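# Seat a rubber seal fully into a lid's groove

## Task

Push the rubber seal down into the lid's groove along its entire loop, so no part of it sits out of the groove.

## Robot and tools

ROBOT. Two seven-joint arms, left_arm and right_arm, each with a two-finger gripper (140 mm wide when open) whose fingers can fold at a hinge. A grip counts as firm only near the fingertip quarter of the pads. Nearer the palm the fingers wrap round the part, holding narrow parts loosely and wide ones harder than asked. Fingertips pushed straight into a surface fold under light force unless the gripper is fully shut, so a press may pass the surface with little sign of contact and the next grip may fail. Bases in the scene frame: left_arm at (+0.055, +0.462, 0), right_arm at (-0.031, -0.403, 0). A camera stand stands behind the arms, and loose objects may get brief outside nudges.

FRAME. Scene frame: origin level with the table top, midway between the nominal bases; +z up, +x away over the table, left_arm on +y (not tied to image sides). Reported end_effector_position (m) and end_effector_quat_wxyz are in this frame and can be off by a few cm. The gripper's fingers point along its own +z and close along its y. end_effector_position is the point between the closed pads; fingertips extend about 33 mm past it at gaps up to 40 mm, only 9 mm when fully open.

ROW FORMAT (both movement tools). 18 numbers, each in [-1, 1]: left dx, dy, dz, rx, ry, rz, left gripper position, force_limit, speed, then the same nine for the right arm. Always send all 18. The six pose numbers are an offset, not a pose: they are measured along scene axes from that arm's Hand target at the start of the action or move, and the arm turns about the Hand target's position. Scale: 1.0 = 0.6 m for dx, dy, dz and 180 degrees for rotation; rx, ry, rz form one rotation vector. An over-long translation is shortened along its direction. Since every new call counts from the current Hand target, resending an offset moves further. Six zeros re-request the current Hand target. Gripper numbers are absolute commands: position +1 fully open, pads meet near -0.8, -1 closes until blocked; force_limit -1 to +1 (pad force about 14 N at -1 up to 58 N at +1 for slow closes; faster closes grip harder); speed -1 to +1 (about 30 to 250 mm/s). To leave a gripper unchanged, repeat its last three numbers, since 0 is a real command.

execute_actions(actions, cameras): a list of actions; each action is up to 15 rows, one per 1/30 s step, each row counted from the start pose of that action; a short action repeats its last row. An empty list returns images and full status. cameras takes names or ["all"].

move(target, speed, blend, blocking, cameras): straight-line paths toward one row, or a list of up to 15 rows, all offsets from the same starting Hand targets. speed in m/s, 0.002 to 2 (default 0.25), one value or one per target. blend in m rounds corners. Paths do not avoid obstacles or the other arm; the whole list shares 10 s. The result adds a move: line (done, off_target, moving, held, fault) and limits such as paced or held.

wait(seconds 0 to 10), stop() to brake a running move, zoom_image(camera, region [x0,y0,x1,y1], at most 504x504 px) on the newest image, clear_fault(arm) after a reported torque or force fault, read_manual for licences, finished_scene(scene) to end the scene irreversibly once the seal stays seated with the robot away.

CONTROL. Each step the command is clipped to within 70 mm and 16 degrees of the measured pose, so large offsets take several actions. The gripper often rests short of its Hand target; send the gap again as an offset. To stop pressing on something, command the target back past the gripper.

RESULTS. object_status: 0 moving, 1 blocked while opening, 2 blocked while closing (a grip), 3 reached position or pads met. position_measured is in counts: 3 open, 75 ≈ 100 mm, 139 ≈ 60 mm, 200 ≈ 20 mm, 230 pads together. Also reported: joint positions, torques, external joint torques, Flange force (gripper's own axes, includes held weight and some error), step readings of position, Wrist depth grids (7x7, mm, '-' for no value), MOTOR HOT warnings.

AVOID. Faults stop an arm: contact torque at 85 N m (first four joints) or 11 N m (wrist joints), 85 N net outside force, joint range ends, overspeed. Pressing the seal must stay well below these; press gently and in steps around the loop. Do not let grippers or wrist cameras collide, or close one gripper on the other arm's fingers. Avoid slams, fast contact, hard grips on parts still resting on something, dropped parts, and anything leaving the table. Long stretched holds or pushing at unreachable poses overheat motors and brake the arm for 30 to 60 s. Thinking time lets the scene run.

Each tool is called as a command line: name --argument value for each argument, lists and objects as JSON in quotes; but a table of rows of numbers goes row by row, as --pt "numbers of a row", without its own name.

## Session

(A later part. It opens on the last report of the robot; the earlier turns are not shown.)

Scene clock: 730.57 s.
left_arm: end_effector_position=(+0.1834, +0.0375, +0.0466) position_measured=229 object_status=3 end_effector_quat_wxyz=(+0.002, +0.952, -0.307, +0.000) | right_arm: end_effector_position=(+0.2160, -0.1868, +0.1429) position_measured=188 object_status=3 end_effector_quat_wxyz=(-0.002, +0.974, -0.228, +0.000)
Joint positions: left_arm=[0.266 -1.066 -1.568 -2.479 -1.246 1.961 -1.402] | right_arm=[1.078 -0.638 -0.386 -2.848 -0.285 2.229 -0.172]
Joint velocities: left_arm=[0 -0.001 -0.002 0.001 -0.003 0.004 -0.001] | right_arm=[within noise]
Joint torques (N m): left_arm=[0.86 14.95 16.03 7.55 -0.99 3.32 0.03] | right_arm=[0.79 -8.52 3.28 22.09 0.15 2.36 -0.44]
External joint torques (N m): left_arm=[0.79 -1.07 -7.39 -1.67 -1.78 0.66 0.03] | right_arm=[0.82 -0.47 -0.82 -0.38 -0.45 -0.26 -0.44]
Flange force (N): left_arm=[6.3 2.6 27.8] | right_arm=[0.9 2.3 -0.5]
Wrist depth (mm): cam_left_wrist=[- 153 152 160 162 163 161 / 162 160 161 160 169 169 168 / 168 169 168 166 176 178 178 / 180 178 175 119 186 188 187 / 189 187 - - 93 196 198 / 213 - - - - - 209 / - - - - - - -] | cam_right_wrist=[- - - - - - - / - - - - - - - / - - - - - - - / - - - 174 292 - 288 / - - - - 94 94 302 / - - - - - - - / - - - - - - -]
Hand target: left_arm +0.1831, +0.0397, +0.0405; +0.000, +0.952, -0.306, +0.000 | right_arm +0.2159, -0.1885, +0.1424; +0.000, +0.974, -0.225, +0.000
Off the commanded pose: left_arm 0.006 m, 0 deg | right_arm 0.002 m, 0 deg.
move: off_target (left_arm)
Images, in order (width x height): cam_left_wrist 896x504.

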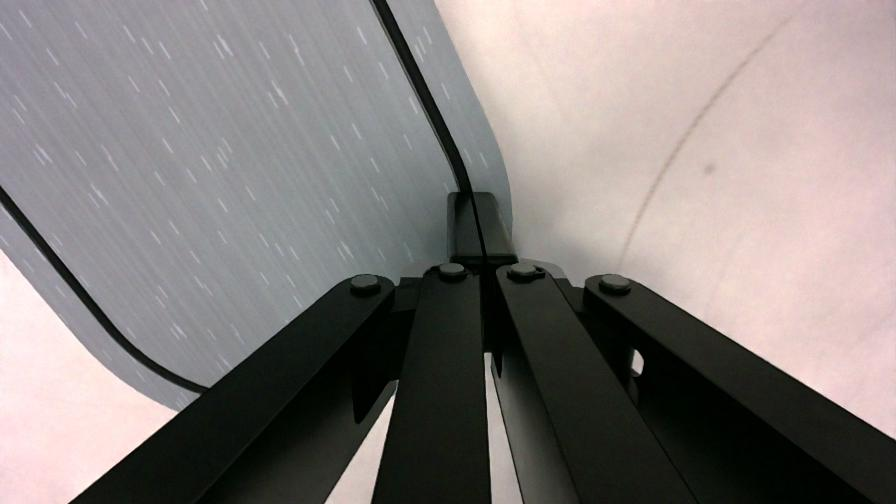

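move --pt "0 -0.0025 0.0092 0 0 0 -1 -0.1 -1 0 0 0 0 0 0 -0.467 -0.1 0" --pt "0 -0.0025 0.0092 0 0 0 -0.467 -0.1 0 0 0 0 0 0 0 -0.467 -0.1 0" --pt "0 -0.0025 0.035 0 0 0 -0.467 -0.1 0 0 0 0 0 0 0 -0.467 -0.1 0" --pt "0 0.05 0.15 0 0 -0.1 -0.467 -0.1 0 0 0 0 0 0 0 -0.467 -0.1 0" --speed 0.1 --cameras '["all"]'

Scene clock: 736.33 s.
left_arm: end_effector_position=(+0.1833, +0.0684, +0.1307) position_measured=188 object_status=3 end_effector_quat_wxyz=(+0.001, +0.894, -0.447, +0.001) | right_arm: end_effector_position=(+0.2160, -0.1868, +0.1429) position_measured=188 object_status=3 end_effector_quat_wxyz=(-0.002, +0.974, -0.228, +0.000)
Joint positions: left_arm=[0.087 -0.995 -1.275 -2.536 -1.005 1.886 -1.161] | right_arm=[1.078 -0.638 -0.386 -2.848 -0.285 2.229 -0.172]
Joint velocities: left_arm=[-0.001 0.002 0 -0.001 0.001 0.001 0.007] | right_arm=[within noise]
Joint torques (N m): left_arm=[-1.17 11.02 22.54 13.75 1.08 2.73 0.07] | right_arm=[0.77 -8.51 3.27 22.06 0.15 2.37 -0.46]
External joint torques (N m): left_arm=[-1.14 0.65 1.97 -0.25 0.29 0.08 0.07] | right_arm=[0.79 -0.47 -0.85 -0.46 -0.45 -0.25 -0.46]
Flange force (N): left_arm=[-7.7 -1.3 -6.0] | right_arm=[1.0 2.5 -0.4]
Wrist depth (mm): cam_left_wrist=[237 231 230 233 240 238 236 / 242 - 240 241 246 248 247 / 274 265 258 255 265 265 261 / 287 271 - 147 131 278 279 / 296 - - 298 - - - / - - - - - - - / - - - - - - -] | cam_right_wrist=[- - - - - - - / - 274 - - - 268 268 / - - - - - - - / - - - 140 115 - 294 / - - - - 94 94 303 / - - - - - - - / - - - - - - -]
Hand target: left_arm +0.1831, +0.0697, +0.1305; +0.000, +0.893, -0.451, +0.000 | right_arm +0.2159, -0.1885, +0.1424; +0.000, +0.974, -0.225, +0.000
Off the commanded pose: left_arm 0.001 m, 1 deg | right_arm 0.002 m, 0 deg.
move: done

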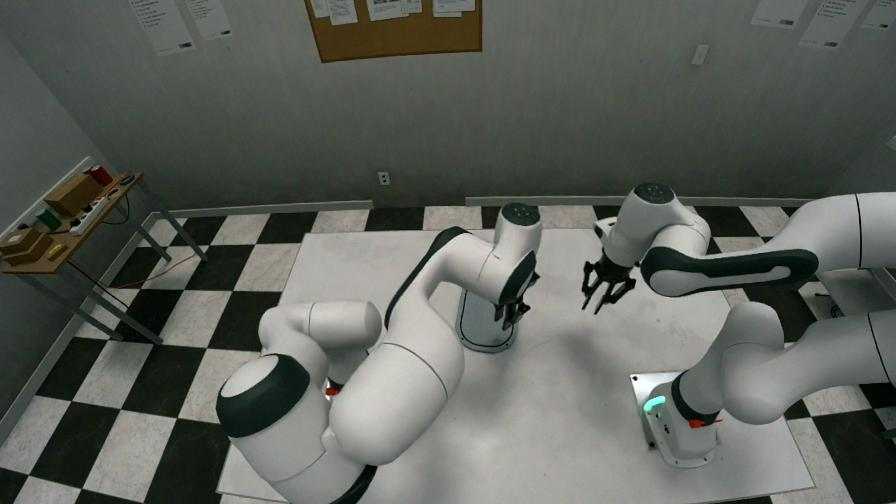

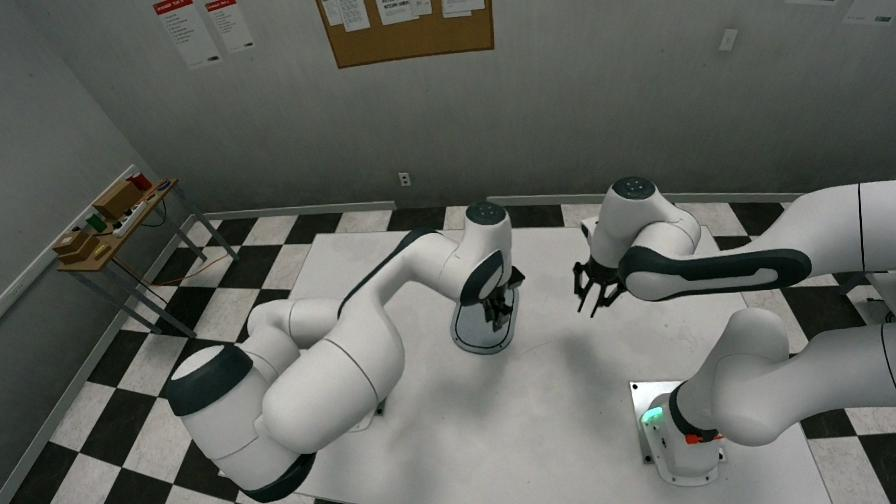

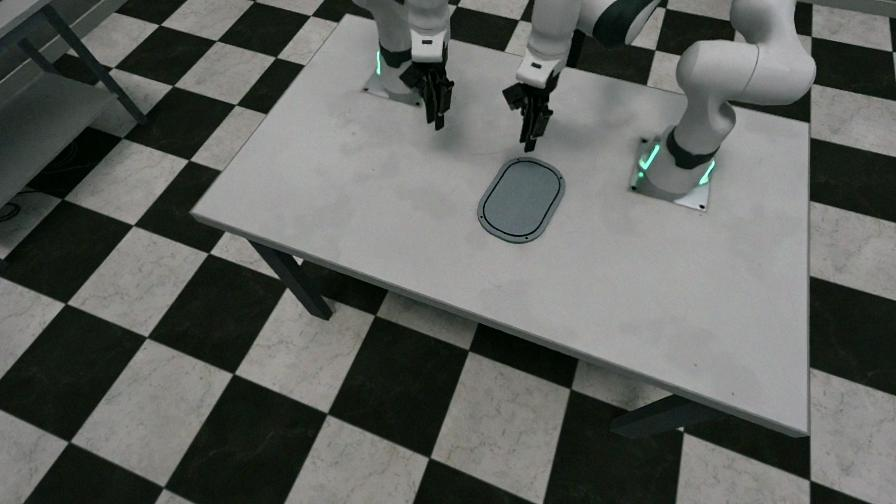

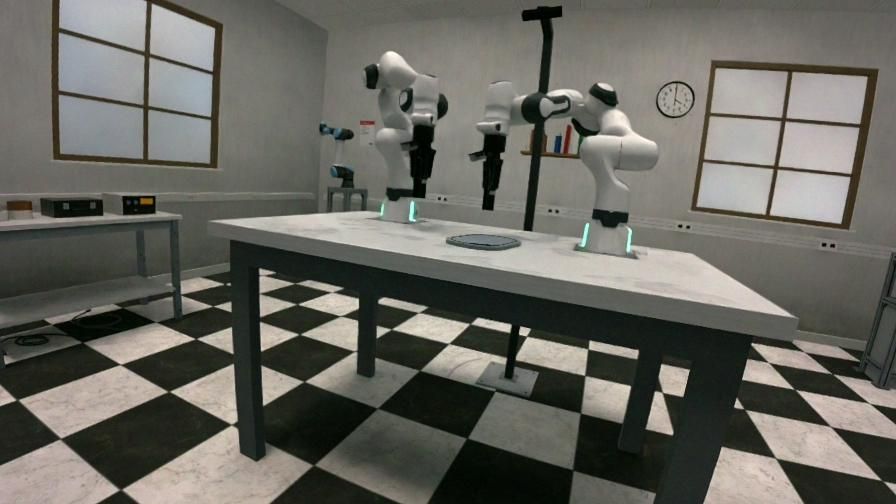

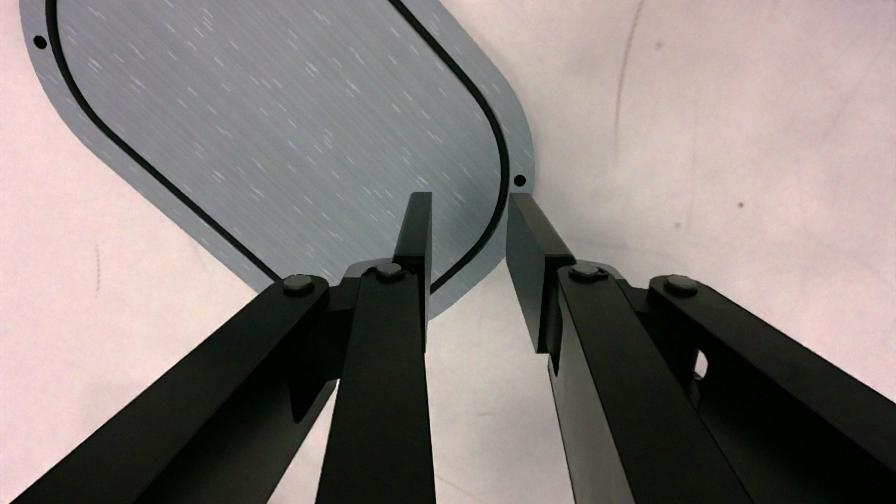

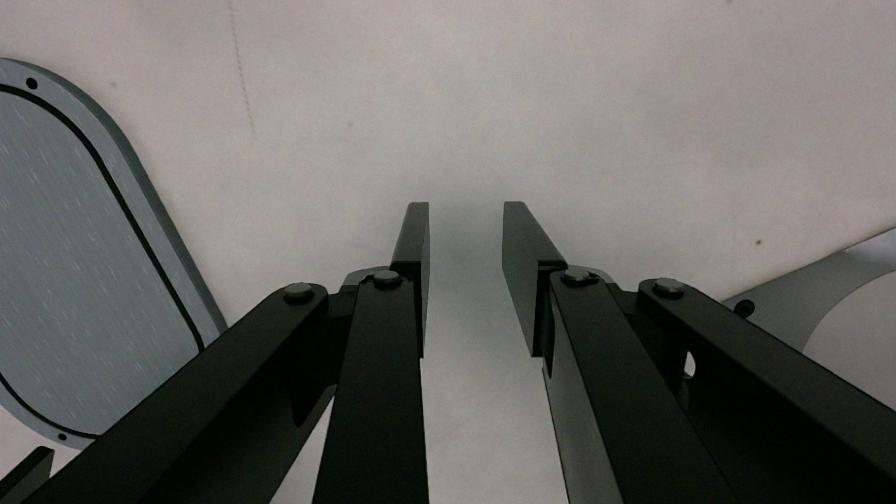

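zoom_image --camera "cam_left_wrist" --region '[380, 0, 560, 300]'

zoom_image --camera "cam_left_wrist" --region '[0, 0, 300, 300]'

zoom_image --camera "cam_high" --region '[470, 150, 580, 250]'

zoom_image --camera "cam_right_wrist" --region '[0, 40, 230, 450]'

Scaled by 1.680 from the camera's 896x504 image, which has a finer 1280x720 frame.

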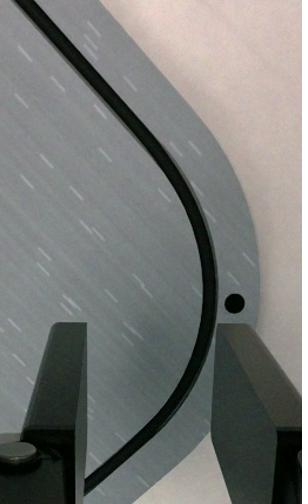

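Scaled by 1.680 from the camera's 896x504 image, which has a finer 1280x720 frame.

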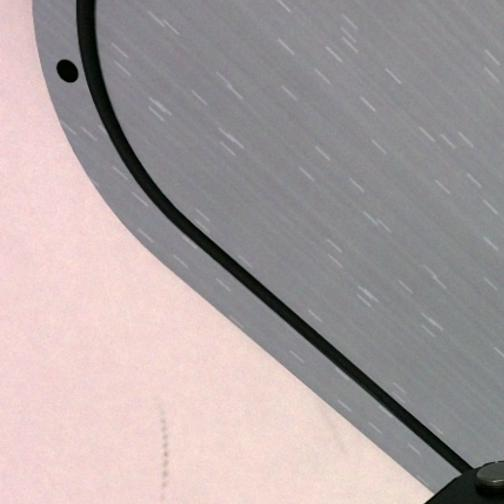

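Scaled by 4.582 from the camera's 896x504 image, which has a finer 1280x720 frame.

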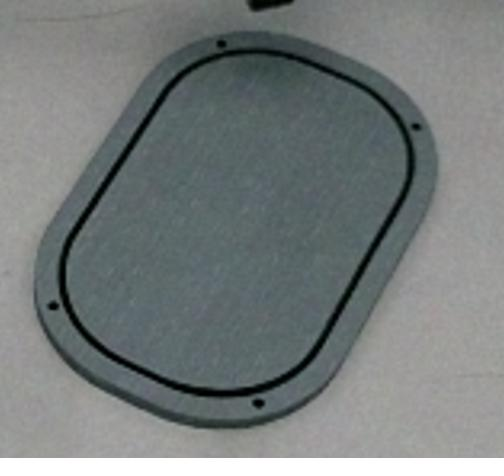

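Scaled by 1.229 from the camera's 896x504 image, which has a finer 1280x720 frame.

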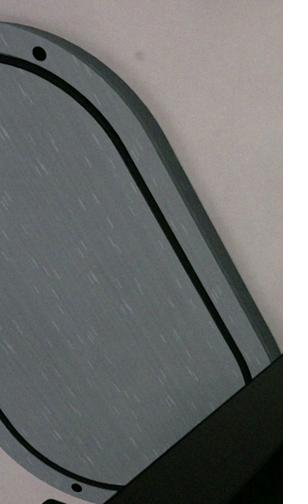

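move --pt "0.29 0.1 0 0 0 -0.778 -0.467 -0.1 0 0 0 0 0 0 0 -0.467 -0.1 0" --speed 0.35 --cameras '["cam_left_wrist"]'

Scene clock: 745.73 s.
left_arm: end_effector_position=(+0.3577, +0.1302, +0.1317) position_measured=188 object_status=3 end_effector_quat_wxyz=(+0.001, +0.116, +0.993, +0.002) | right_arm: end_effector_position=(+0.2160, -0.1868, +0.1429) position_measured=188 object_status=3 end_effector_quat_wxyz=(-0.002, +0.974, -0.228, +0.000)
Joint positions: left_arm=[-0.261 -0.202 -0.58 -2.508 -0.146 2.333 1.078] | right_arm=[1.078 -0.638 -0.386 -2.848 -0.285 2.229 -0.172]
Joint velocities: left_arm=[-0.001 0.002 -0.001 -0.001 -0.001 0 0.007] | right_arm=[within noise]
Joint torques (N m): left_arm=[-1.13 -19.88 3.77 22.28 0.23 2.82 0.18] | right_arm=[0.83 -8.5 3.29 22.07 0.16 2.37 -0.43]
External joint torques (N m): left_arm=[-1.16 -0.73 0.9 0.51 -0.33 0.35 0.18] | right_arm=[0.86 -0.44 -0.82 -0.42 -0.45 -0.25 -0.43]
Flange force (N): left_arm=[2.9 2.2 -2.4] | right_arm=[0.9 2.2 -0.4]
Wrist depth (mm): cam_left_wrist=[242 244 236 235 240 245 246 / 264 261 248 249 254 256 263 / 275 277 264 - 274 281 271 / 293 290 281 143 131 293 298 / 315 - - 318 - - 318 / - - - - - - - / - - - - - - -] | cam_right_wrist=[- - - - - 253 - / - - - - 261 269 - / - 292 - - - - - / - 292 - 141 111 - 297 / - - - - 94 93 302 / - - - - - - - / - - - - - - -]
Hand target: left_arm +0.3571, +0.1297, +0.1305; +0.000, +0.119, +0.993, +0.000 | right_arm +0.2159, -0.1885, +0.1424; +0.000, +0.974, -0.225, +0.000
Off the commanded pose: left_arm 0.001 m, 0 deg | right_arm 0.002 m, 0 deg.
move: done
Images, in order (width x height): cam_left_wrist 896x504.

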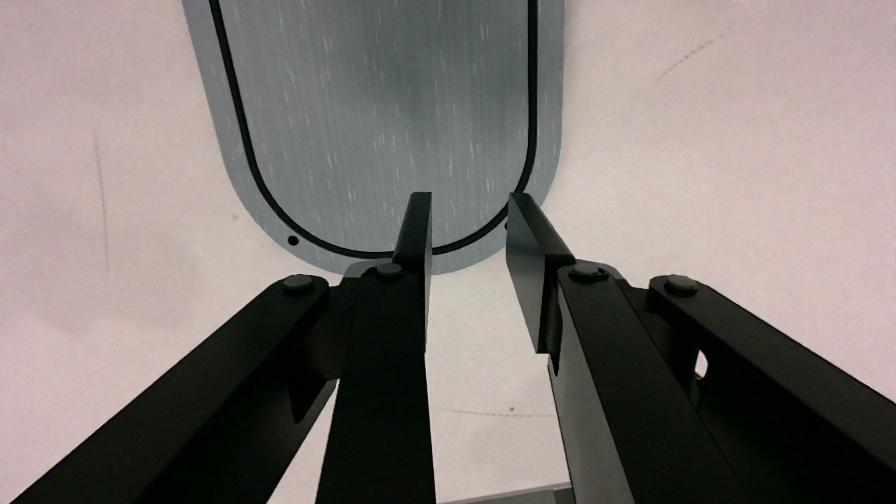

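zoom_image --camera "cam_left_wrist" --region '[480, 0, 580, 130]'

zoom_image --camera "cam_left_wrist" --region '[460, 110, 580, 260]'

zoom_image --camera "cam_left_wrist" --region '[190, 0, 300, 150]'

zoom_image --camera "cam_left_wrist" --region '[230, 130, 400, 270]'

Scaled by 3.877 from the camera's 896x504 image, which has a finer 1280x720 frame.

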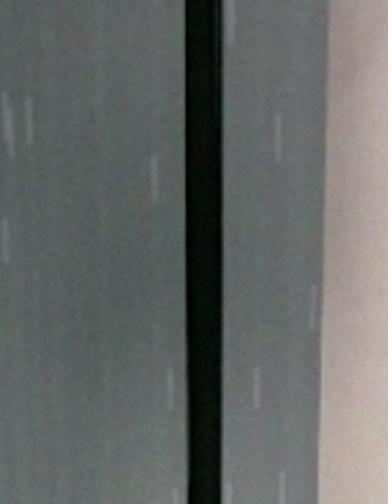

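Scaled by 3.360 from the camera's 896x504 image, which has a finer 1280x720 frame.

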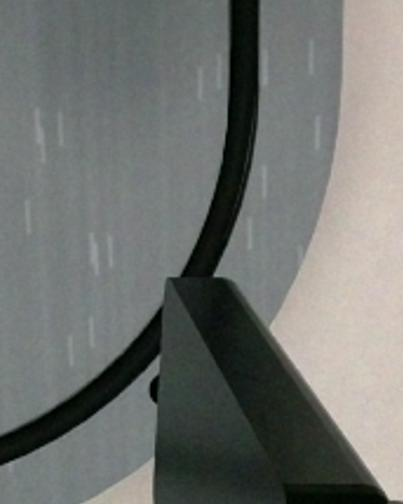

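Scaled by 3.360 from the camera's 896x504 image, which has a finer 1280x720 frame.

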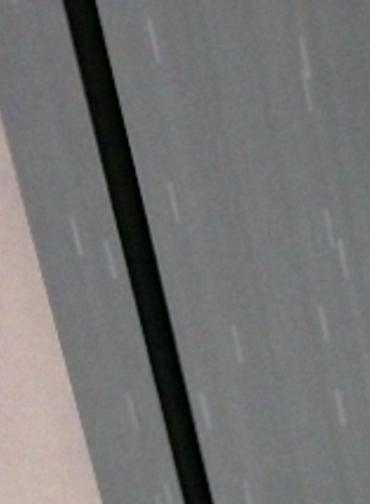

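Scaled by 2.965 from the camera's 896x504 image, which has a finer 1280x720 frame.

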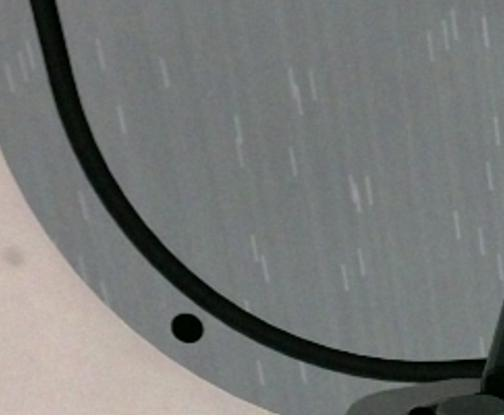

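move --pt "0.0055 0.031 -0.08 0 0 0 -0.467 -0.1 0 0 0 0 0 0 0 -0.467 -0.1 0" --pt "0.0055 0.031 -0.1383 0 0 0 -0.467 -0.1 0 0 0 0 0 0 0 -0.467 -0.1 0" --speed '[0.12,0.08]' --blend 0.02 --cameras '["cam_left_wrist"]'

zoom_image --camera "cam_left_wrist" --region '[430, 150, 520, 290]'

zoom_image --camera "cam_left_wrist" --region '[420, 0, 540, 180]'

Scene clock: 751.17 s.
left_arm: end_effector_position=(+0.3595, +0.1485, +0.0481) position_measured=188 object_status=3 end_effector_quat_wxyz=(-0.001, +0.122, +0.993, +0.001) | right_arm: end_effector_position=(+0.2160, -0.1868, +0.1429) position_measured=188 object_status=3 end_effector_quat_wxyz=(-0.002, +0.974, -0.228, +0.000)
Joint positions: left_arm=[-0.226 -0.018 -0.583 -2.604 -0.019 2.587 1.028] | right_arm=[1.078 -0.638 -0.386 -2.848 -0.285 2.229 -0.172]
Joint velocities: left_arm=[0 0 0 -0.001 0.001 0.001 -0.007] | right_arm=[within noise]
Joint torques (N m): left_arm=[-0.67 -23.06 0.57 19.7 0.67 2.9 -0.2] | right_arm=[0.81 -8.51 3.27 22.1 0.15 2.38 -0.43]
External joint torques (N m): left_arm=[-0.68 -0.89 0.32 0.95 0.27 0.44 -0.2] | right_arm=[0.8 -0.47 -0.88 -0.39 -0.45 -0.24 -0.43]
Flange force (N): left_arm=[-0.6 -1.3 -0.7] | right_arm=[1.0 2.3 -0.4]
Wrist depth (mm): cam_left_wrist=[160 160 160 159 162 170 168 / 170 169 169 169 172 180 180 / 194 180 180 177 187 191 191 / 205 197 189 186 199 204 203 / 219 - - 206 - - 217 / - - - 234 - - - / - - - 255 - - -] | cam_right_wrist=[- - - - - - - / - - - - - - - / - 287 - 281 - - - / - 300 - 176 111 - 299 / - - - - 94 93 302 / - - - - - - - / - - - 357 - - -]
Hand target: left_arm +0.3604, +0.1483, +0.0476; +0.000, +0.119, +0.993, +0.000 | right_arm +0.2159, -0.1885, +0.1424; +0.000, +0.974, -0.225, +0.000
Off the commanded pose: left_arm 0.001 m, 0 deg | right_arm 0.002 m, 0 deg.
move: done; blend cut to 0.0175 m at target 1
Images, in order (width x height): cam_left_wrist 896x504.

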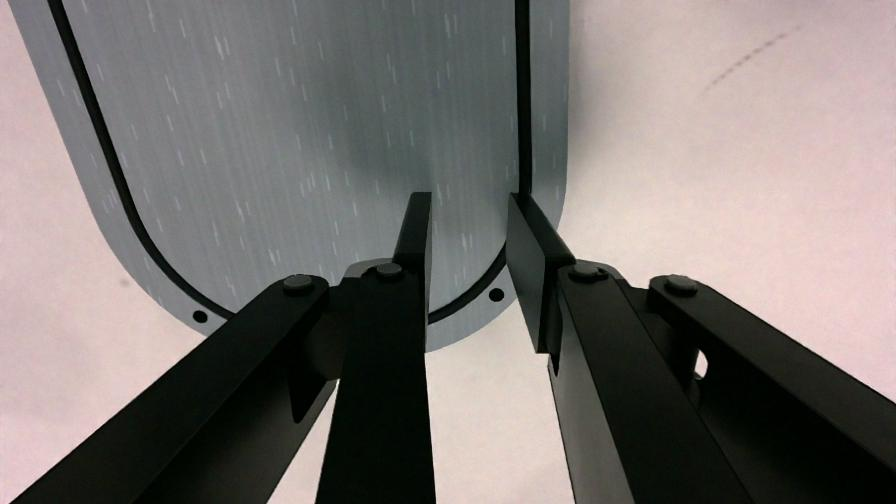

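Scaled by 3.600 from the camera's 896x504 image, which has a finer 1280x720 frame.

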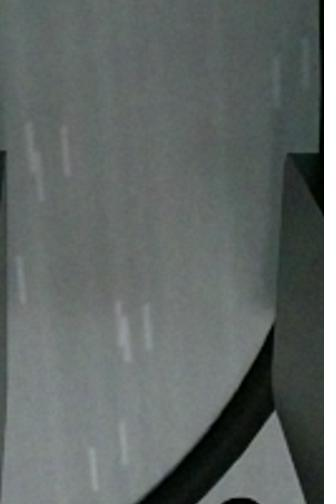

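Scaled by 2.800 from the camera's 896x504 image, which has a finer 1280x720 frame.

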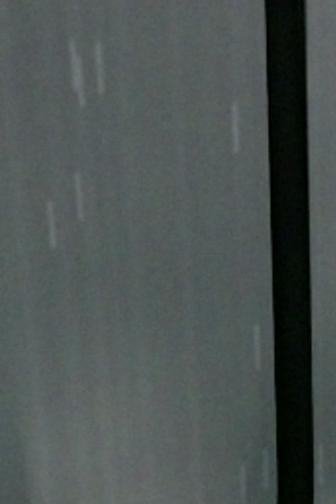

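move --pt "-0.024 0.0427 0.0015 0 0 0 -0.467 -0.1 0 0 0 0 0 0 0 -0.467 -0.1 0" --speed 0.08 --cameras '["cam_left_wrist"]'

zoom_image --camera "cam_left_wrist" --region '[430, 150, 520, 290]'

Scene clock: 754.40 s.
left_arm: end_effector_position=(+0.3454, +0.1744, +0.0478) position_measured=188 object_status=3 end_effector_quat_wxyz=(-0.001, +0.116, +0.993, +0.002) | right_arm: end_effector_position=(+0.2160, -0.1868, +0.1429) position_measured=188 object_status=3 end_effector_quat_wxyz=(-0.002, +0.974, -0.228, +0.000)
Joint positions: left_arm=[-0.236 -0.101 -0.569 -2.691 -0.102 2.599 1.094] | right_arm=[1.078 -0.638 -0.386 -2.848 -0.285 2.229 -0.172]
Joint velocities: left_arm=[-0.001 0 0 -0.001 0 -0.001 0.007] | right_arm=[within noise]
Joint torques (N m): left_arm=[-1.19 -22.18 2.04 18.93 0.06 2.8 0.13] | right_arm=[0.78 -8.52 3.3 22.1 0.15 2.37 -0.44]
External joint torques (N m): left_arm=[-1.07 -2.43 0.9 0.45 -0.34 0.33 0.13] | right_arm=[0.78 -0.41 -0.85 -0.47 -0.45 -0.26 -0.44]
Flange force (N): left_arm=[7.5 4.6 -9.5] | right_arm=[1.0 2.4 -0.3]
Wrist depth (mm): cam_left_wrist=[- 159 159 161 170 170 168 / - 168 170 168 180 178 180 / 178 178 178 177 191 191 191 / 190 - - 186 198 - 204 / - 201 - 214 - - 218 / - - - 234 - - - / - - - 249 - - -] | cam_right_wrist=[265 - - - - - - / - - - - - - 266 / - - - - - - - / - - - 141 115 - - / - - - - 94 94 301 / - - - - - - - / - - - - - - -]
Hand target: left_arm +0.3460, +0.1739, +0.0485; +0.000, +0.119, +0.993, +0.000 | right_arm +0.2159, -0.1885, +0.1424; +0.000, +0.974, -0.225, +0.000
Off the commanded pose: left_arm 0.001 m, 0 deg | right_arm 0.002 m, 0 deg.
move: done
Images, in order (width x height): cam_left_wrist 896x504.

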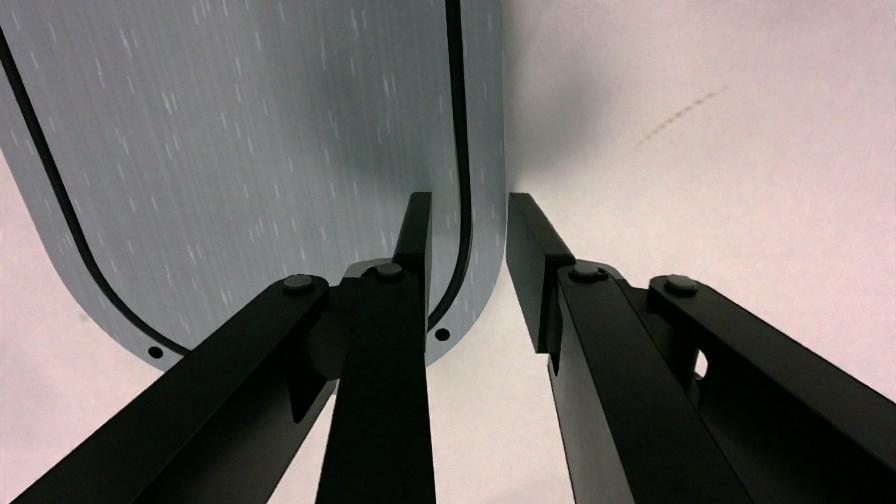

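Scaled by 3.600 from the camera's 896x504 image, which has a finer 1280x720 frame.

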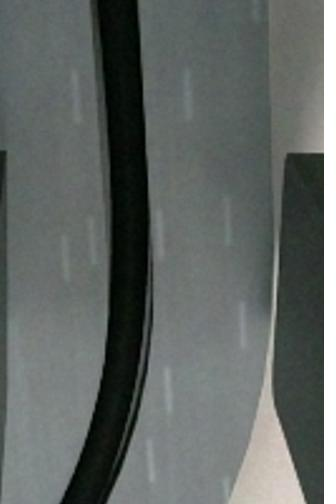

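move --pt "-0.0005 -0.002 0 0 0 0.0167 -0.467 -0.1 0 0 0 0 0 0 0 -0.467 -0.1 0" --pt "-0.0005 -0.002 -0.0117 0 0 0.0167 -1 -0.1 -1 0 0 0 0 0 0 -0.467 -0.1 0" --pt "-0.0005 -0.002 -0.0242 0 0 0.0167 -1 -0.1 -1 0 0 0 0 0 0 -0.467 -0.1 0" --speed 0.05 --cameras '["cam_left_wrist"]'

zoom_image --camera "cam_left_wrist" --region '[430, 150, 520, 290]'

Scene clock: 759.73 s.
left_arm: end_effector_position=(+0.3451, +0.1725, +0.0360) position_measured=231 object_status=3 end_effector_quat_wxyz=(+0.000, +0.096, +0.995, +0.001) | right_arm: end_effector_position=(+0.2160, -0.1868, +0.1429) position_measured=188 object_status=3 end_effector_quat_wxyz=(-0.002, +0.974, -0.228, +0.000)
Joint positions: left_arm=[-0.229 -0.059 -0.574 -2.694 -0.064 2.641 1.023] | right_arm=[1.078 -0.638 -0.386 -2.848 -0.285 2.229 -0.172]
Joint velocities: left_arm=[0.001 0 0 0 -0.001 0 -0.006] | right_arm=[within noise]
Joint torques (N m): left_arm=[0.72 -19.08 1.89 18.07 0.93 3.7 -0.23] | right_arm=[0.8 -8.52 3.29 22.07 0.15 2.37 -0.46]
External joint torques (N m): left_arm=[0.68 1.21 1.11 0.32 0.56 1.25 -0.23] | right_arm=[0.81 -0.5 -0.83 -0.35 -0.46 -0.24 -0.46]
Flange force (N): left_arm=[-6.7 -2.2 11.0] | right_arm=[1.0 2.3 -0.6]
Wrist depth (mm): cam_left_wrist=[- 151 150 148 159 159 158 / 157 158 157 157 169 168 168 / 165 167 167 167 177 179 179 / 178 178 176 119 188 190 190 / 200 188 - - 92 201 206 / - - - - - - 216 / - - - - - - -] | cam_right_wrist=[- - - - - - 252 / - - - - - - - / - - - - 278 279 - / - - - 141 114 - - / - 302 - - 94 93 301 / - - - - - - - / - - - - - - -]
Hand target: left_arm +0.3457, +0.1727, +0.0339; +0.000, +0.093, +0.996, +0.000 | right_arm +0.2159, -0.1885, +0.1424; +0.000, +0.974, -0.225, +0.000
Off the commanded pose: left_arm 0.002 m, 0 deg | right_arm 0.002 m, 0 deg.
move: done
Images, in order (width x height): cam_left_wrist 896x504.

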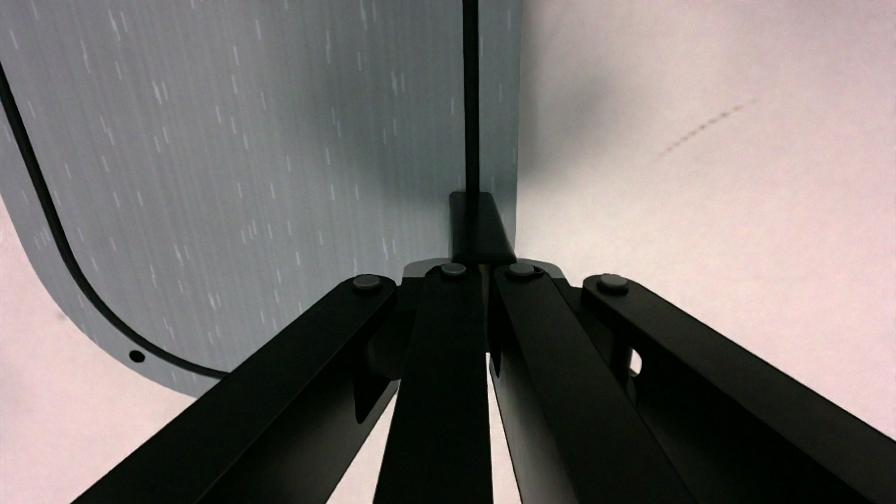

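Scaled by 3.600 from the camera's 896x504 image, which has a finer 1280x720 frame.

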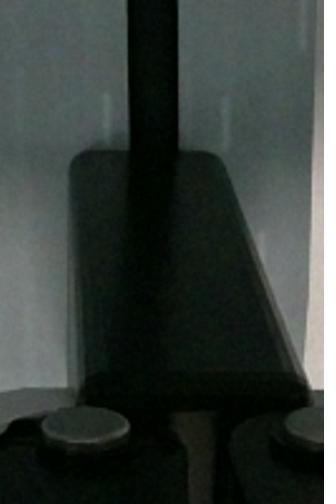

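move --pt "0 0 -0.0058 0 0 0 -1 -0.1 -1 0 0 0 0 0 0 -0.467 -0.1 0" --speed 0.03

Scene clock: 761.23 s.
left_arm: end_effector_position=(+0.3473, +0.1703, +0.0356) position_measured=231 object_status=3 end_effector_quat_wxyz=(+0.004, +0.097, +0.995, +0.000) | right_arm: end_effector_position=(+0.2160, -0.1868, +0.1429) position_measured=188 object_status=3 end_effector_quat_wxyz=(-0.002, +0.974, -0.228, +0.000)
Joint positions: left_arm=[-0.229 -0.054 -0.574 -2.693 -0.052 2.653 1.014] | right_arm=[1.078 -0.638 -0.386 -2.848 -0.285 2.229 -0.172]
Joint velocities: left_arm=[0.001 0 0 -0.001 0.002 0.004 -0.007] | right_arm=[within noise]
Joint torques (N m): left_arm=[0.87 -15.37 1.81 15.87 0.79 3.47 -0.12] | right_arm=[0.82 -8.52 3.3 22.08 0.15 2.37 -0.41]
External joint torques (N m): left_arm=[0.83 5.21 1.09 -2.04 0.44 0.97 -0.12] | right_arm=[0.82 -0.51 -0.85 -0.44 -0.45 -0.25 -0.41]
Flange force (N): left_arm=[-10.0 -4.0 24.1] | right_arm=[0.8 2.6 -0.5]
Wrist depth (mm): cam_left_wrist=[- 148 150 148 157 158 158 / 157 159 157 158 170 169 167 / 165 169 166 166 176 178 177 / - 178 178 119 188 190 191 / 205 188 - - 92 201 204 / 218 - - - - - 216 / - - - - - - -] | cam_right_wrist=[- - - - - - - / - 281 270 - - - - / - 292 - - - - - / - - - 175 111 - 298 / - - - - 94 87 302 / - - - - - - - / - - - - - - -]
Hand target: left_arm +0.3457, +0.1727, +0.0305; +0.000, +0.093, +0.996, +0.000 | right_arm +0.2159, -0.1885, +0.1424; +0.000, +0.974, -0.225, +0.000
Off the commanded pose: left_arm 0.006 m, 1 deg | right_arm 0.002 m, 0 deg.
move: off_target (left_arm)

move --pt "0.001 -0.002 0.0092 0 0 0 -1 -0.1 -1 0 0 0 0 0 0 -0.467 -0.1 0" --pt "0.002 -0.003 0.0092 0 0 0 -0.467 -0.1 0 0 0 0 0 0 0 -0.467 -0.1 0" --pt "0.002 -0.003 0.0275 0 0 0 -0.467 -0.1 0 0 0 0 0 0 0 -0.467 -0.1 0" --pt "-0.0302 0.0022 0.0275 0 0 0 -0.467 -0.1 0 0 0 0 0 0 0 -0.467 -0.1 0" --speed 0.08 --cameras '["cam_left_wrist"]'

zoom_image --camera "cam_left_wrist" --region '[430, 150, 520, 290]'

Scene clock: 765.23 s.
left_arm: end_effector_position=(+0.3281, +0.1735, +0.0467) position_measured=188 object_status=3 end_effector_quat_wxyz=(+0.001, +0.090, +0.996, +0.001) | right_arm: end_effector_position=(+0.2160, -0.1868, +0.1429) position_measured=188 object_status=3 end_effector_quat_wxyz=(-0.002, +0.974, -0.228, +0.000)
Joint positions: left_arm=[-0.268 -0.136 -0.578 -2.732 -0.144 2.613 1.039] | right_arm=[1.078 -0.638 -0.386 -2.848 -0.285 2.229 -0.172]
Joint velocities: left_arm=[-0.001 0 -0.001 -0.001 -0.003 0 0.006] | right_arm=[within noise]
Joint torques (N m): left_arm=[-1.15 -20.85 2.68 18.8 0.13 2.58 0.22] | right_arm=[0.81 -8.54 3.3 22.07 0.16 2.38 -0.47]
External joint torques (N m): left_arm=[-1.2 -2.5 0.98 0.6 -0.26 0.1 0.22] | right_arm=[0.79 -0.48 -0.86 -0.43 -0.44 -0.25 -0.47]
Flange force (N): left_arm=[7.3 5.5 -11.3] | right_arm=[1.0 2.5 -0.4]
Wrist depth (mm): cam_left_wrist=[158 158 158 158 168 169 168 / 169 167 169 167 179 178 177 / 176 177 177 175 185 189 189 / 189 189 187 184 199 202 202 / 217 200 - 200 - - 216 / - - - 233 - - - / - - - 252 - - -] | cam_right_wrist=[- - - 259 - - - / - - - - - - - / - - - 278 - - 279 / 289 - - 141 112 - 301 / - 302 - - 94 87 295 / - - - - - - - / - - - - - - -]
Hand target: left_arm +0.3276, +0.1740, +0.0470; +0.000, +0.093, +0.996, +0.000 | right_arm +0.2159, -0.1885, +0.1424; +0.000, +0.974, -0.225, +0.000
Off the commanded pose: left_arm 0.001 m, 0 deg | right_arm 0.002 m, 0 deg.
move: done
Images, in order (width x height): cam_left_wrist 896x504.

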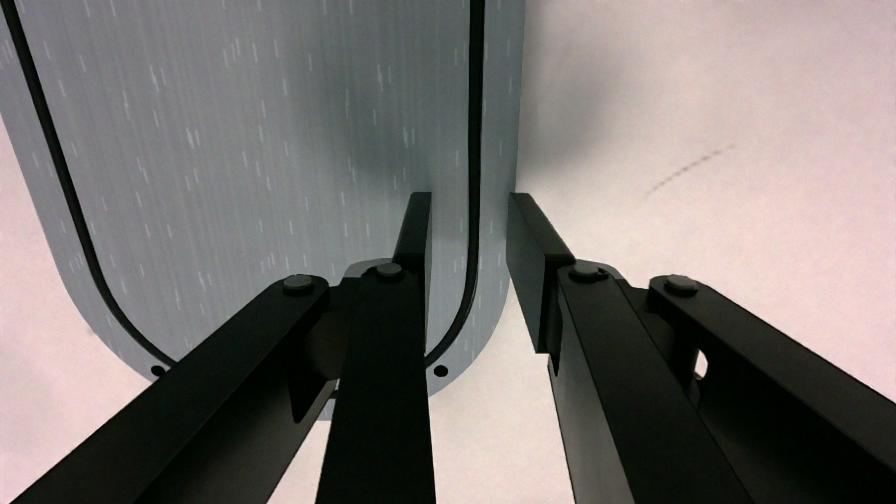

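Scaled by 3.600 from the camera's 896x504 image, which has a finer 1280x720 frame.

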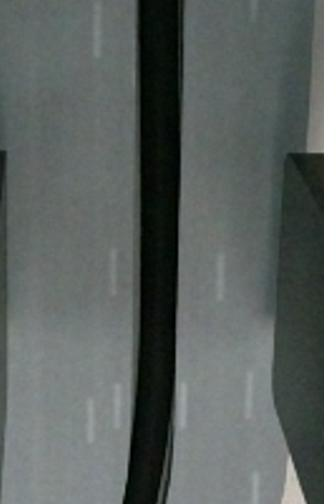

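move --pt "0.0005 0.0028 0 0 0 0 -0.467 -0.1 0 0 0 0 0 0 0 -0.467 -0.1 0" --pt "0.0005 0.0028 -0.0092 0 0 0 -1 -0.1 -1 0 0 0 0 0 0 -0.467 -0.1 0" --pt "-0.0012 0.0053 -0.0285 0 0 0 -1 -0.1 -1 0 0 0 0 0 0 -0.467 -0.1 0" --speed 0.05

Scene clock: 769.73 s.
left_arm: end_effector_position=(+0.3295, +0.1738, +0.0359) position_measured=231 object_status=3 end_effector_quat_wxyz=(+0.005, +0.098, +0.995, -0.001) | right_arm: end_effector_position=(+0.2160, -0.1868, +0.1429) position_measured=188 object_status=3 end_effector_quat_wxyz=(-0.002, +0.974, -0.228, +0.000)
Joint positions: left_arm=[-0.259 -0.102 -0.581 -2.742 -0.11 2.663 1.03] | right_arm=[1.078 -0.638 -0.386 -2.848 -0.285 2.229 -0.172]
Joint velocities: left_arm=[-0.001 -0.001 0 -0.001 0.001 0.004 -0.006] | right_arm=[within noise]
Joint torques (N m): left_arm=[1.32 -13.77 2.3 14.86 0.71 3.67 -0.1] | right_arm=[0.79 -8.49 3.32 22.11 0.15 2.37 -0.44]
External joint torques (N m): left_arm=[1.31 5.13 1.04 -2.73 0.36 1.17 -0.09] | right_arm=[0.78 -0.42 -0.83 -0.43 -0.45 -0.26 -0.44]
Flange force (N): left_arm=[-9.1 -2.5 25.7] | right_arm=[1.0 2.3 -0.4]
Wrist depth (mm): cam_left_wrist=[- 149 149 147 158 157 158 / 157 157 157 157 170 167 165 / 165 167 167 166 176 178 180 / 179 175 175 119 187 190 189 / 194 192 - - 92 201 203 / - - - - - - 215 / - - - - - - -] | cam_right_wrist=[257 - 255 - - 257 252 / - - - - - - - / - - 279 - - - - / - 300 - 141 111 - 301 / - - - - 94 93 302 / - - - - - - - / - - - - - - -]
Hand target: left_arm +0.3268, +0.1772, +0.0299; +0.000, +0.093, +0.996, +0.000 | right_arm +0.2159, -0.1885, +0.1424; +0.000, +0.974, -0.225, +0.000
Off the commanded pose: left_arm 0.007 m, 1 deg | right_arm 0.002 m, 0 deg.
move: off_target (left_arm)

move --pt "0.002 -0.003 0.0097 0 0 0 -1 -0.1 -1 0 0 0 0 0 0 -0.467 -0.1 0" --pt "0.003 -0.004 0.0097 0 0 0 -0.467 -0.1 0 0 0 0 0 0 0 -0.467 -0.1 0" --pt "0.003 -0.004 0.0292 0 0 0 -0.467 -0.1 0 0 0 0 0 0 0 -0.467 -0.1 0" --pt "-0.0283 0.0022 0.0292 0 0 0 -0.467 -0.1 0 0 0 0 0 0 0 -0.467 -0.1 0" --speed 0.08 --cameras '["cam_left_wrist"]'

zoom_image --camera "cam_left_wrist" --region '[430, 150, 520, 290]'

Scene clock: 773.83 s.
left_arm: end_effector_position=(+0.3109, +0.1776, +0.0474) position_measured=188 object_status=3 end_effector_quat_wxyz=(+0.002, +0.091, +0.996, +0.000) | right_arm: end_effector_position=(+0.2160, -0.1868, +0.1429) position_measured=188 object_status=3 end_effector_quat_wxyz=(-0.002, +0.974, -0.228, +0.000)
Joint positions: left_arm=[-0.311 -0.185 -0.573 -2.778 -0.196 2.615 1.05] | right_arm=[1.078 -0.638 -0.386 -2.848 -0.285 2.229 -0.172]
Joint torques (N m): left_arm=[-1.15 -19.33 3.25 18.56 0.2 2.33 0.29] | right_arm=[0.82 -8.52 3.31 22.13 0.16 2.38 -0.46]
External joint torques (N m): left_arm=[-1.24 -2.42 1.04 0.56 -0.18 -0.14 0.29] | right_arm=[0.84 -0.5 -0.81 -0.34 -0.44 -0.24 -0.46]
Flange force (N): left_arm=[7.5 6.1 -12.4] | right_arm=[1.0 2.3 -0.6]
Wrist depth (mm): cam_left_wrist=[158 158 158 157 168 168 168 / 170 167 168 169 178 178 178 / 178 178 176 177 189 189 189 / - 186 187 184 197 202 202 / 216 - - 200 - - 216 / - - - 231 - - - / - - - 253 - - -] | cam_right_wrist=[- - - 262 - - - / - - - - - - - / - 290 - - - 285 - / - 286 - 140 111 - 295 / - - - - 94 93 303 / - - - - - - - / - - - - - - -]
Hand target: left_arm +0.3099, +0.1785, +0.0474; +0.000, +0.093, +0.996, +0.000 | right_arm +0.2159, -0.1885, +0.1424; +0.000, +0.974, -0.225, +0.000
Off the commanded pose: left_arm 0.001 m, 0 deg | right_arm 0.002 m, 0 deg.
move: done
Images, in order (width x height): cam_left_wrist 896x504.

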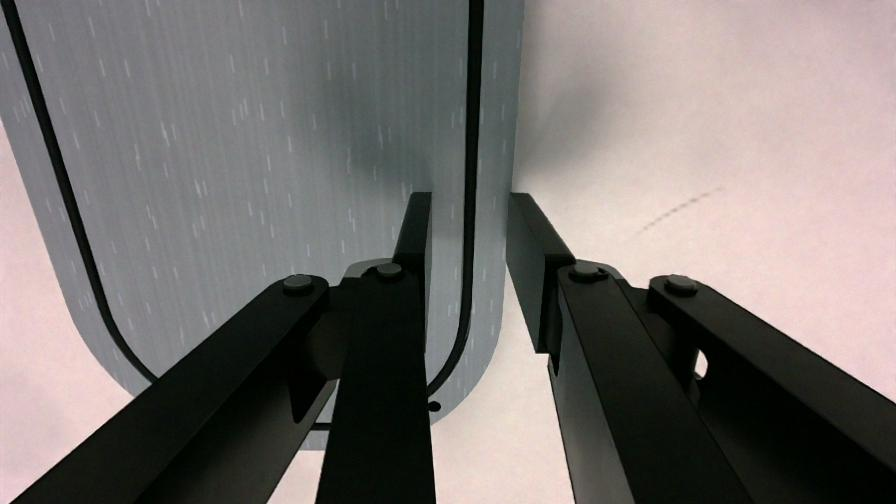

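Scaled by 3.600 from the camera's 896x504 image, which has a finer 1280x720 frame.

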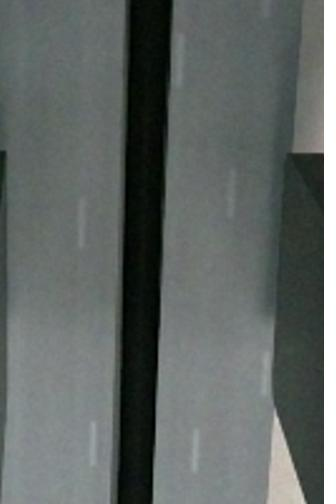

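move --pt "0 -0.0005 -0.0092 0 0 0 -1 -0.1 -1 0 0 0 0 0 0 -0.467 -0.1 0" --pt "-0.0017 0.002 -0.0285 0 0 0 -1 -0.1 -1 0 0 0 0 0 0 -0.467 -0.1 0" --speed 0.05

Scene clock: 775.90 s.
left_arm: end_effector_position=(+0.3116, +0.1764, +0.0362) position_measured=231 object_status=3 end_effector_quat_wxyz=(+0.005, +0.097, +0.995, -0.001) | right_arm: end_effector_position=(+0.2160, -0.1868, +0.1429) position_measured=188 object_status=3 end_effector_quat_wxyz=(-0.002, +0.974, -0.228, +0.000)
Joint positions: left_arm=[-0.298 -0.145 -0.585 -2.784 -0.165 2.666 1.039] | right_arm=[1.078 -0.638 -0.386 -2.848 -0.285 2.229 -0.172]
Joint velocities: left_arm=[0 0 0 0.001 0.001 0.002 -0.006] | right_arm=[within noise]
Joint torques (N m): left_arm=[1 -11.96 2.18 14.78 0.72 3.68 -0.21] | right_arm=[0.77 -8.5 3.3 22.06 0.15 2.38 -0.45]
External joint torques (N m): left_arm=[1.02 5.5 0.5 -2.64 0.37 1.2 -0.21] | right_arm=[0.75 -0.55 -0.84 -0.36 -0.45 -0.23 -0.45]
Flange force (N): left_arm=[-10.4 -4.8 28.1] | right_arm=[1.0 2.7 -0.7]
Wrist depth (mm): cam_left_wrist=[- 148 149 146 158 158 157 / 157 157 159 158 164 165 167 / - 167 165 - 178 181 178 / 180 178 176 119 188 190 189 / 195 187 - - 92 201 203 / 219 - - - - - 216 / - - - - - - -] | cam_right_wrist=[258 - - 255 - - - / - - - - - - - / 277 275 - - - - 286 / 280 299 - 140 111 - 292 / - 303 - - 94 93 301 / - - - - - - - / - - - - - - -]
Hand target: left_arm +0.3088, +0.1797, +0.0303; +0.000, +0.093, +0.996, +0.000 | right_arm +0.2159, -0.1885, +0.1424; +0.000, +0.974, -0.225, +0.000
Off the commanded pose: left_arm 0.007 m, 1 deg | right_arm 0.002 m, 0 deg.
move: off_target (left_arm)

move --pt "0.002 -0.003 0.0097 0 0 0 -1 -0.1 -1 0 0 0 0 0 0 -0.467 -0.1 0" --pt "0.003 -0.004 0.0097 0 0 0 -0.467 -0.1 0 0 0 0 0 0 0 -0.467 -0.1 0" --pt "0.003 -0.004 0.0287 0 0 0 -0.467 -0.1 0 0 0 0 0 0 0 -0.467 -0.1 0" --pt "-0.0283 0.0015 0.0287 0 0 0 -0.467 -0.1 0 0 0 0 0 0 0 -0.467 -0.1 0" --speed 0.08 --cameras '["cam_left_wrist"]'

zoom_image --camera "cam_left_wrist" --region '[430, 150, 520, 290]'

zoom_image --camera "cam_left_wrist" --region '[430, 0, 520, 150]'

Scene clock: 779.97 s.
left_arm: end_effector_position=(+0.2929, +0.1797, +0.0475) position_measured=188 object_status=3 end_effector_quat_wxyz=(+0.002, +0.091, +0.996, +0.000) | right_arm: end_effector_position=(+0.2160, -0.1868, +0.1429) position_measured=188 object_status=3 end_effector_quat_wxyz=(-0.002, +0.974, -0.228, +0.000)
Joint positions: left_arm=[-0.358 -0.228 -0.571 -2.817 -0.24 2.614 1.049] | right_arm=[1.078 -0.638 -0.386 -2.848 -0.285 2.229 -0.172]
Joint velocities: left_arm=[-0.002 0 0.002 0 -0.004 0.001 0.001] | right_arm=[within noise]
Joint torques (N m): left_arm=[-1.13 -17.97 2.79 18.3 0.12 2.33 0.09] | right_arm=[0.79 -8.52 3.29 22.07 0.16 2.38 -0.47]
External joint torques (N m): left_arm=[-1.07 -2.36 0.37 0.42 -0.28 -0.14 0.09] | right_arm=[0.85 -0.49 -0.79 -0.41 -0.44 -0.24 -0.47]
Flange force (N): left_arm=[8.0 4.9 -11.5] | right_arm=[0.9 2.4 -0.5]
Wrist depth (mm): cam_left_wrist=[158 159 158 159 168 168 - / 170 167 169 167 178 176 178 / 177 180 178 175 187 189 189 / 191 189 187 184 131 202 202 / 214 201 - 203 - - - / - - - 216 - - - / - - - 248 - - -] | cam_right_wrist=[- - - - 257 - - / - - - 277 - - 267 / - - - 279 280 - - / 292 302 - 142 110 - 293 / - - - - 94 93 293 / - - - - - - - / - - - - - - -]
Hand target: left_arm +0.2919, +0.1806, +0.0475; +0.000, +0.093, +0.996, +0.000 | right_arm +0.2159, -0.1885, +0.1424; +0.000, +0.974, -0.225, +0.000
Off the commanded pose: left_arm 0.001 m, 0 deg | right_arm 0.002 m, 0 deg.
move: done
Images, in order (width x height): cam_left_wrist 896x504.

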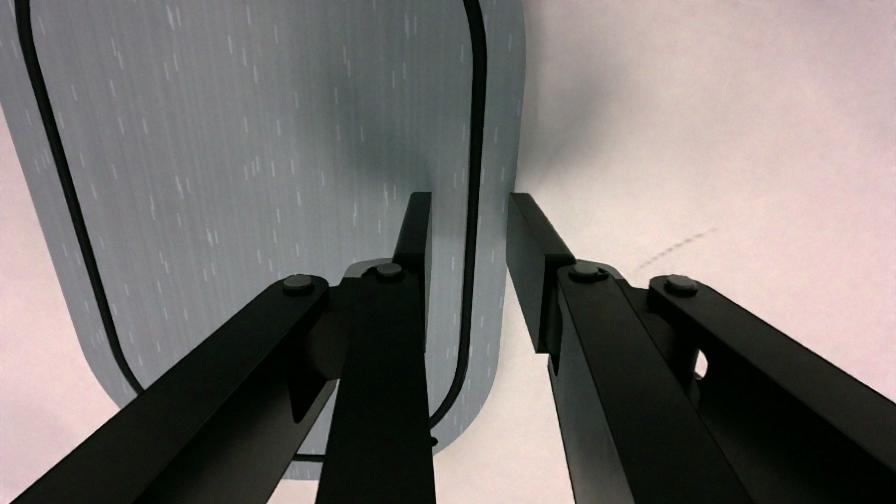

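Scaled by 3.600 from the camera's 896x504 image, which has a finer 1280x720 frame.

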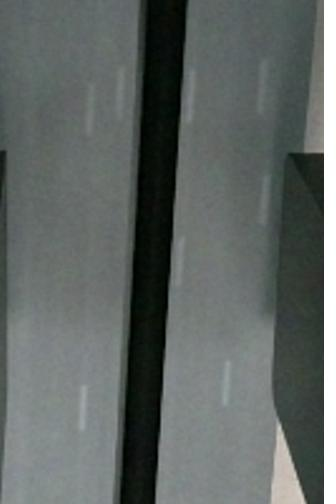

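Scaled by 3.360 from the camera's 896x504 image, which has a finer 1280x720 frame.

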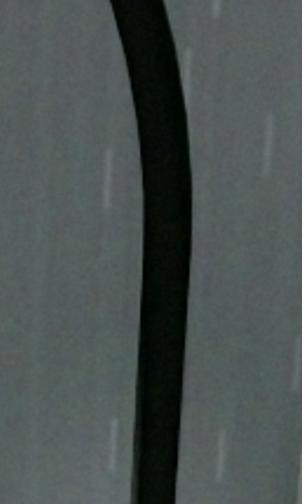

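move --pt "0.0003 0.0008 -0.0092 0 0 -0.011 -1 -0.1 -1 0 0 0 0 0 0 -0.467 -0.1 0" --pt "-0.0014 0.0033 -0.0285 0 0 -0.011 -1 -0.1 -1 0 0 0 0 0 0 -0.467 -0.1 0" --speed 0.05

Scene clock: 782.60 s.
left_arm: end_effector_position=(+0.2937, +0.1789, +0.0363) position_measured=231 object_status=3 end_effector_quat_wxyz=(+0.004, +0.111, +0.994, -0.002) | right_arm: end_effector_position=(+0.2160, -0.1868, +0.1429) position_measured=188 object_status=3 end_effector_quat_wxyz=(-0.002, +0.974, -0.228, +0.000)
Joint positions: left_arm=[-0.352 -0.187 -0.575 -2.825 -0.215 2.667 1.07] | right_arm=[1.078 -0.638 -0.386 -2.848 -0.285 2.229 -0.172]
Joint velocities: left_arm=[0.001 0.001 0.001 0 0.002 0.005 0] | right_arm=[within noise]
Joint torques (N m): left_arm=[1.11 -11.22 2.33 14.62 0.64 3.7 0.01] | right_arm=[0.83 -8.54 3.25 22.07 0.15 2.38 -0.43]
External joint torques (N m): left_arm=[1.12 5.11 0.29 -2.66 0.28 1.2 0.01] | right_arm=[0.84 -0.5 -0.87 -0.42 -0.45 -0.24 -0.43]
Flange force (N): left_arm=[-9.7 -3.6 26.9] | right_arm=[0.9 2.5 -0.5]
Wrist depth (mm): cam_left_wrist=[- 149 150 148 158 158 157 / 157 157 156 156 167 167 166 / 165 167 167 166 176 175 178 / 178 178 176 119 187 190 189 / 192 188 - - 92 201 203 / - - - - - - 216 / - - - - - - -] | cam_right_wrist=[- 263 - - - - - / - - - - - - - / - - 296 - - - - / - - - 140 112 - 288 / - - - - 94 93 302 / - - - - - - - / - - - - - - -]
Hand target: left_arm +0.2910, +0.1826, +0.0304; +0.000, +0.110, +0.994, +0.000 | right_arm +0.2159, -0.1885, +0.1424; +0.000, +0.974, -0.225, +0.000
Off the commanded pose: left_arm 0.007 m, 1 deg | right_arm 0.002 m, 0 deg.
move: off_target (left_arm)


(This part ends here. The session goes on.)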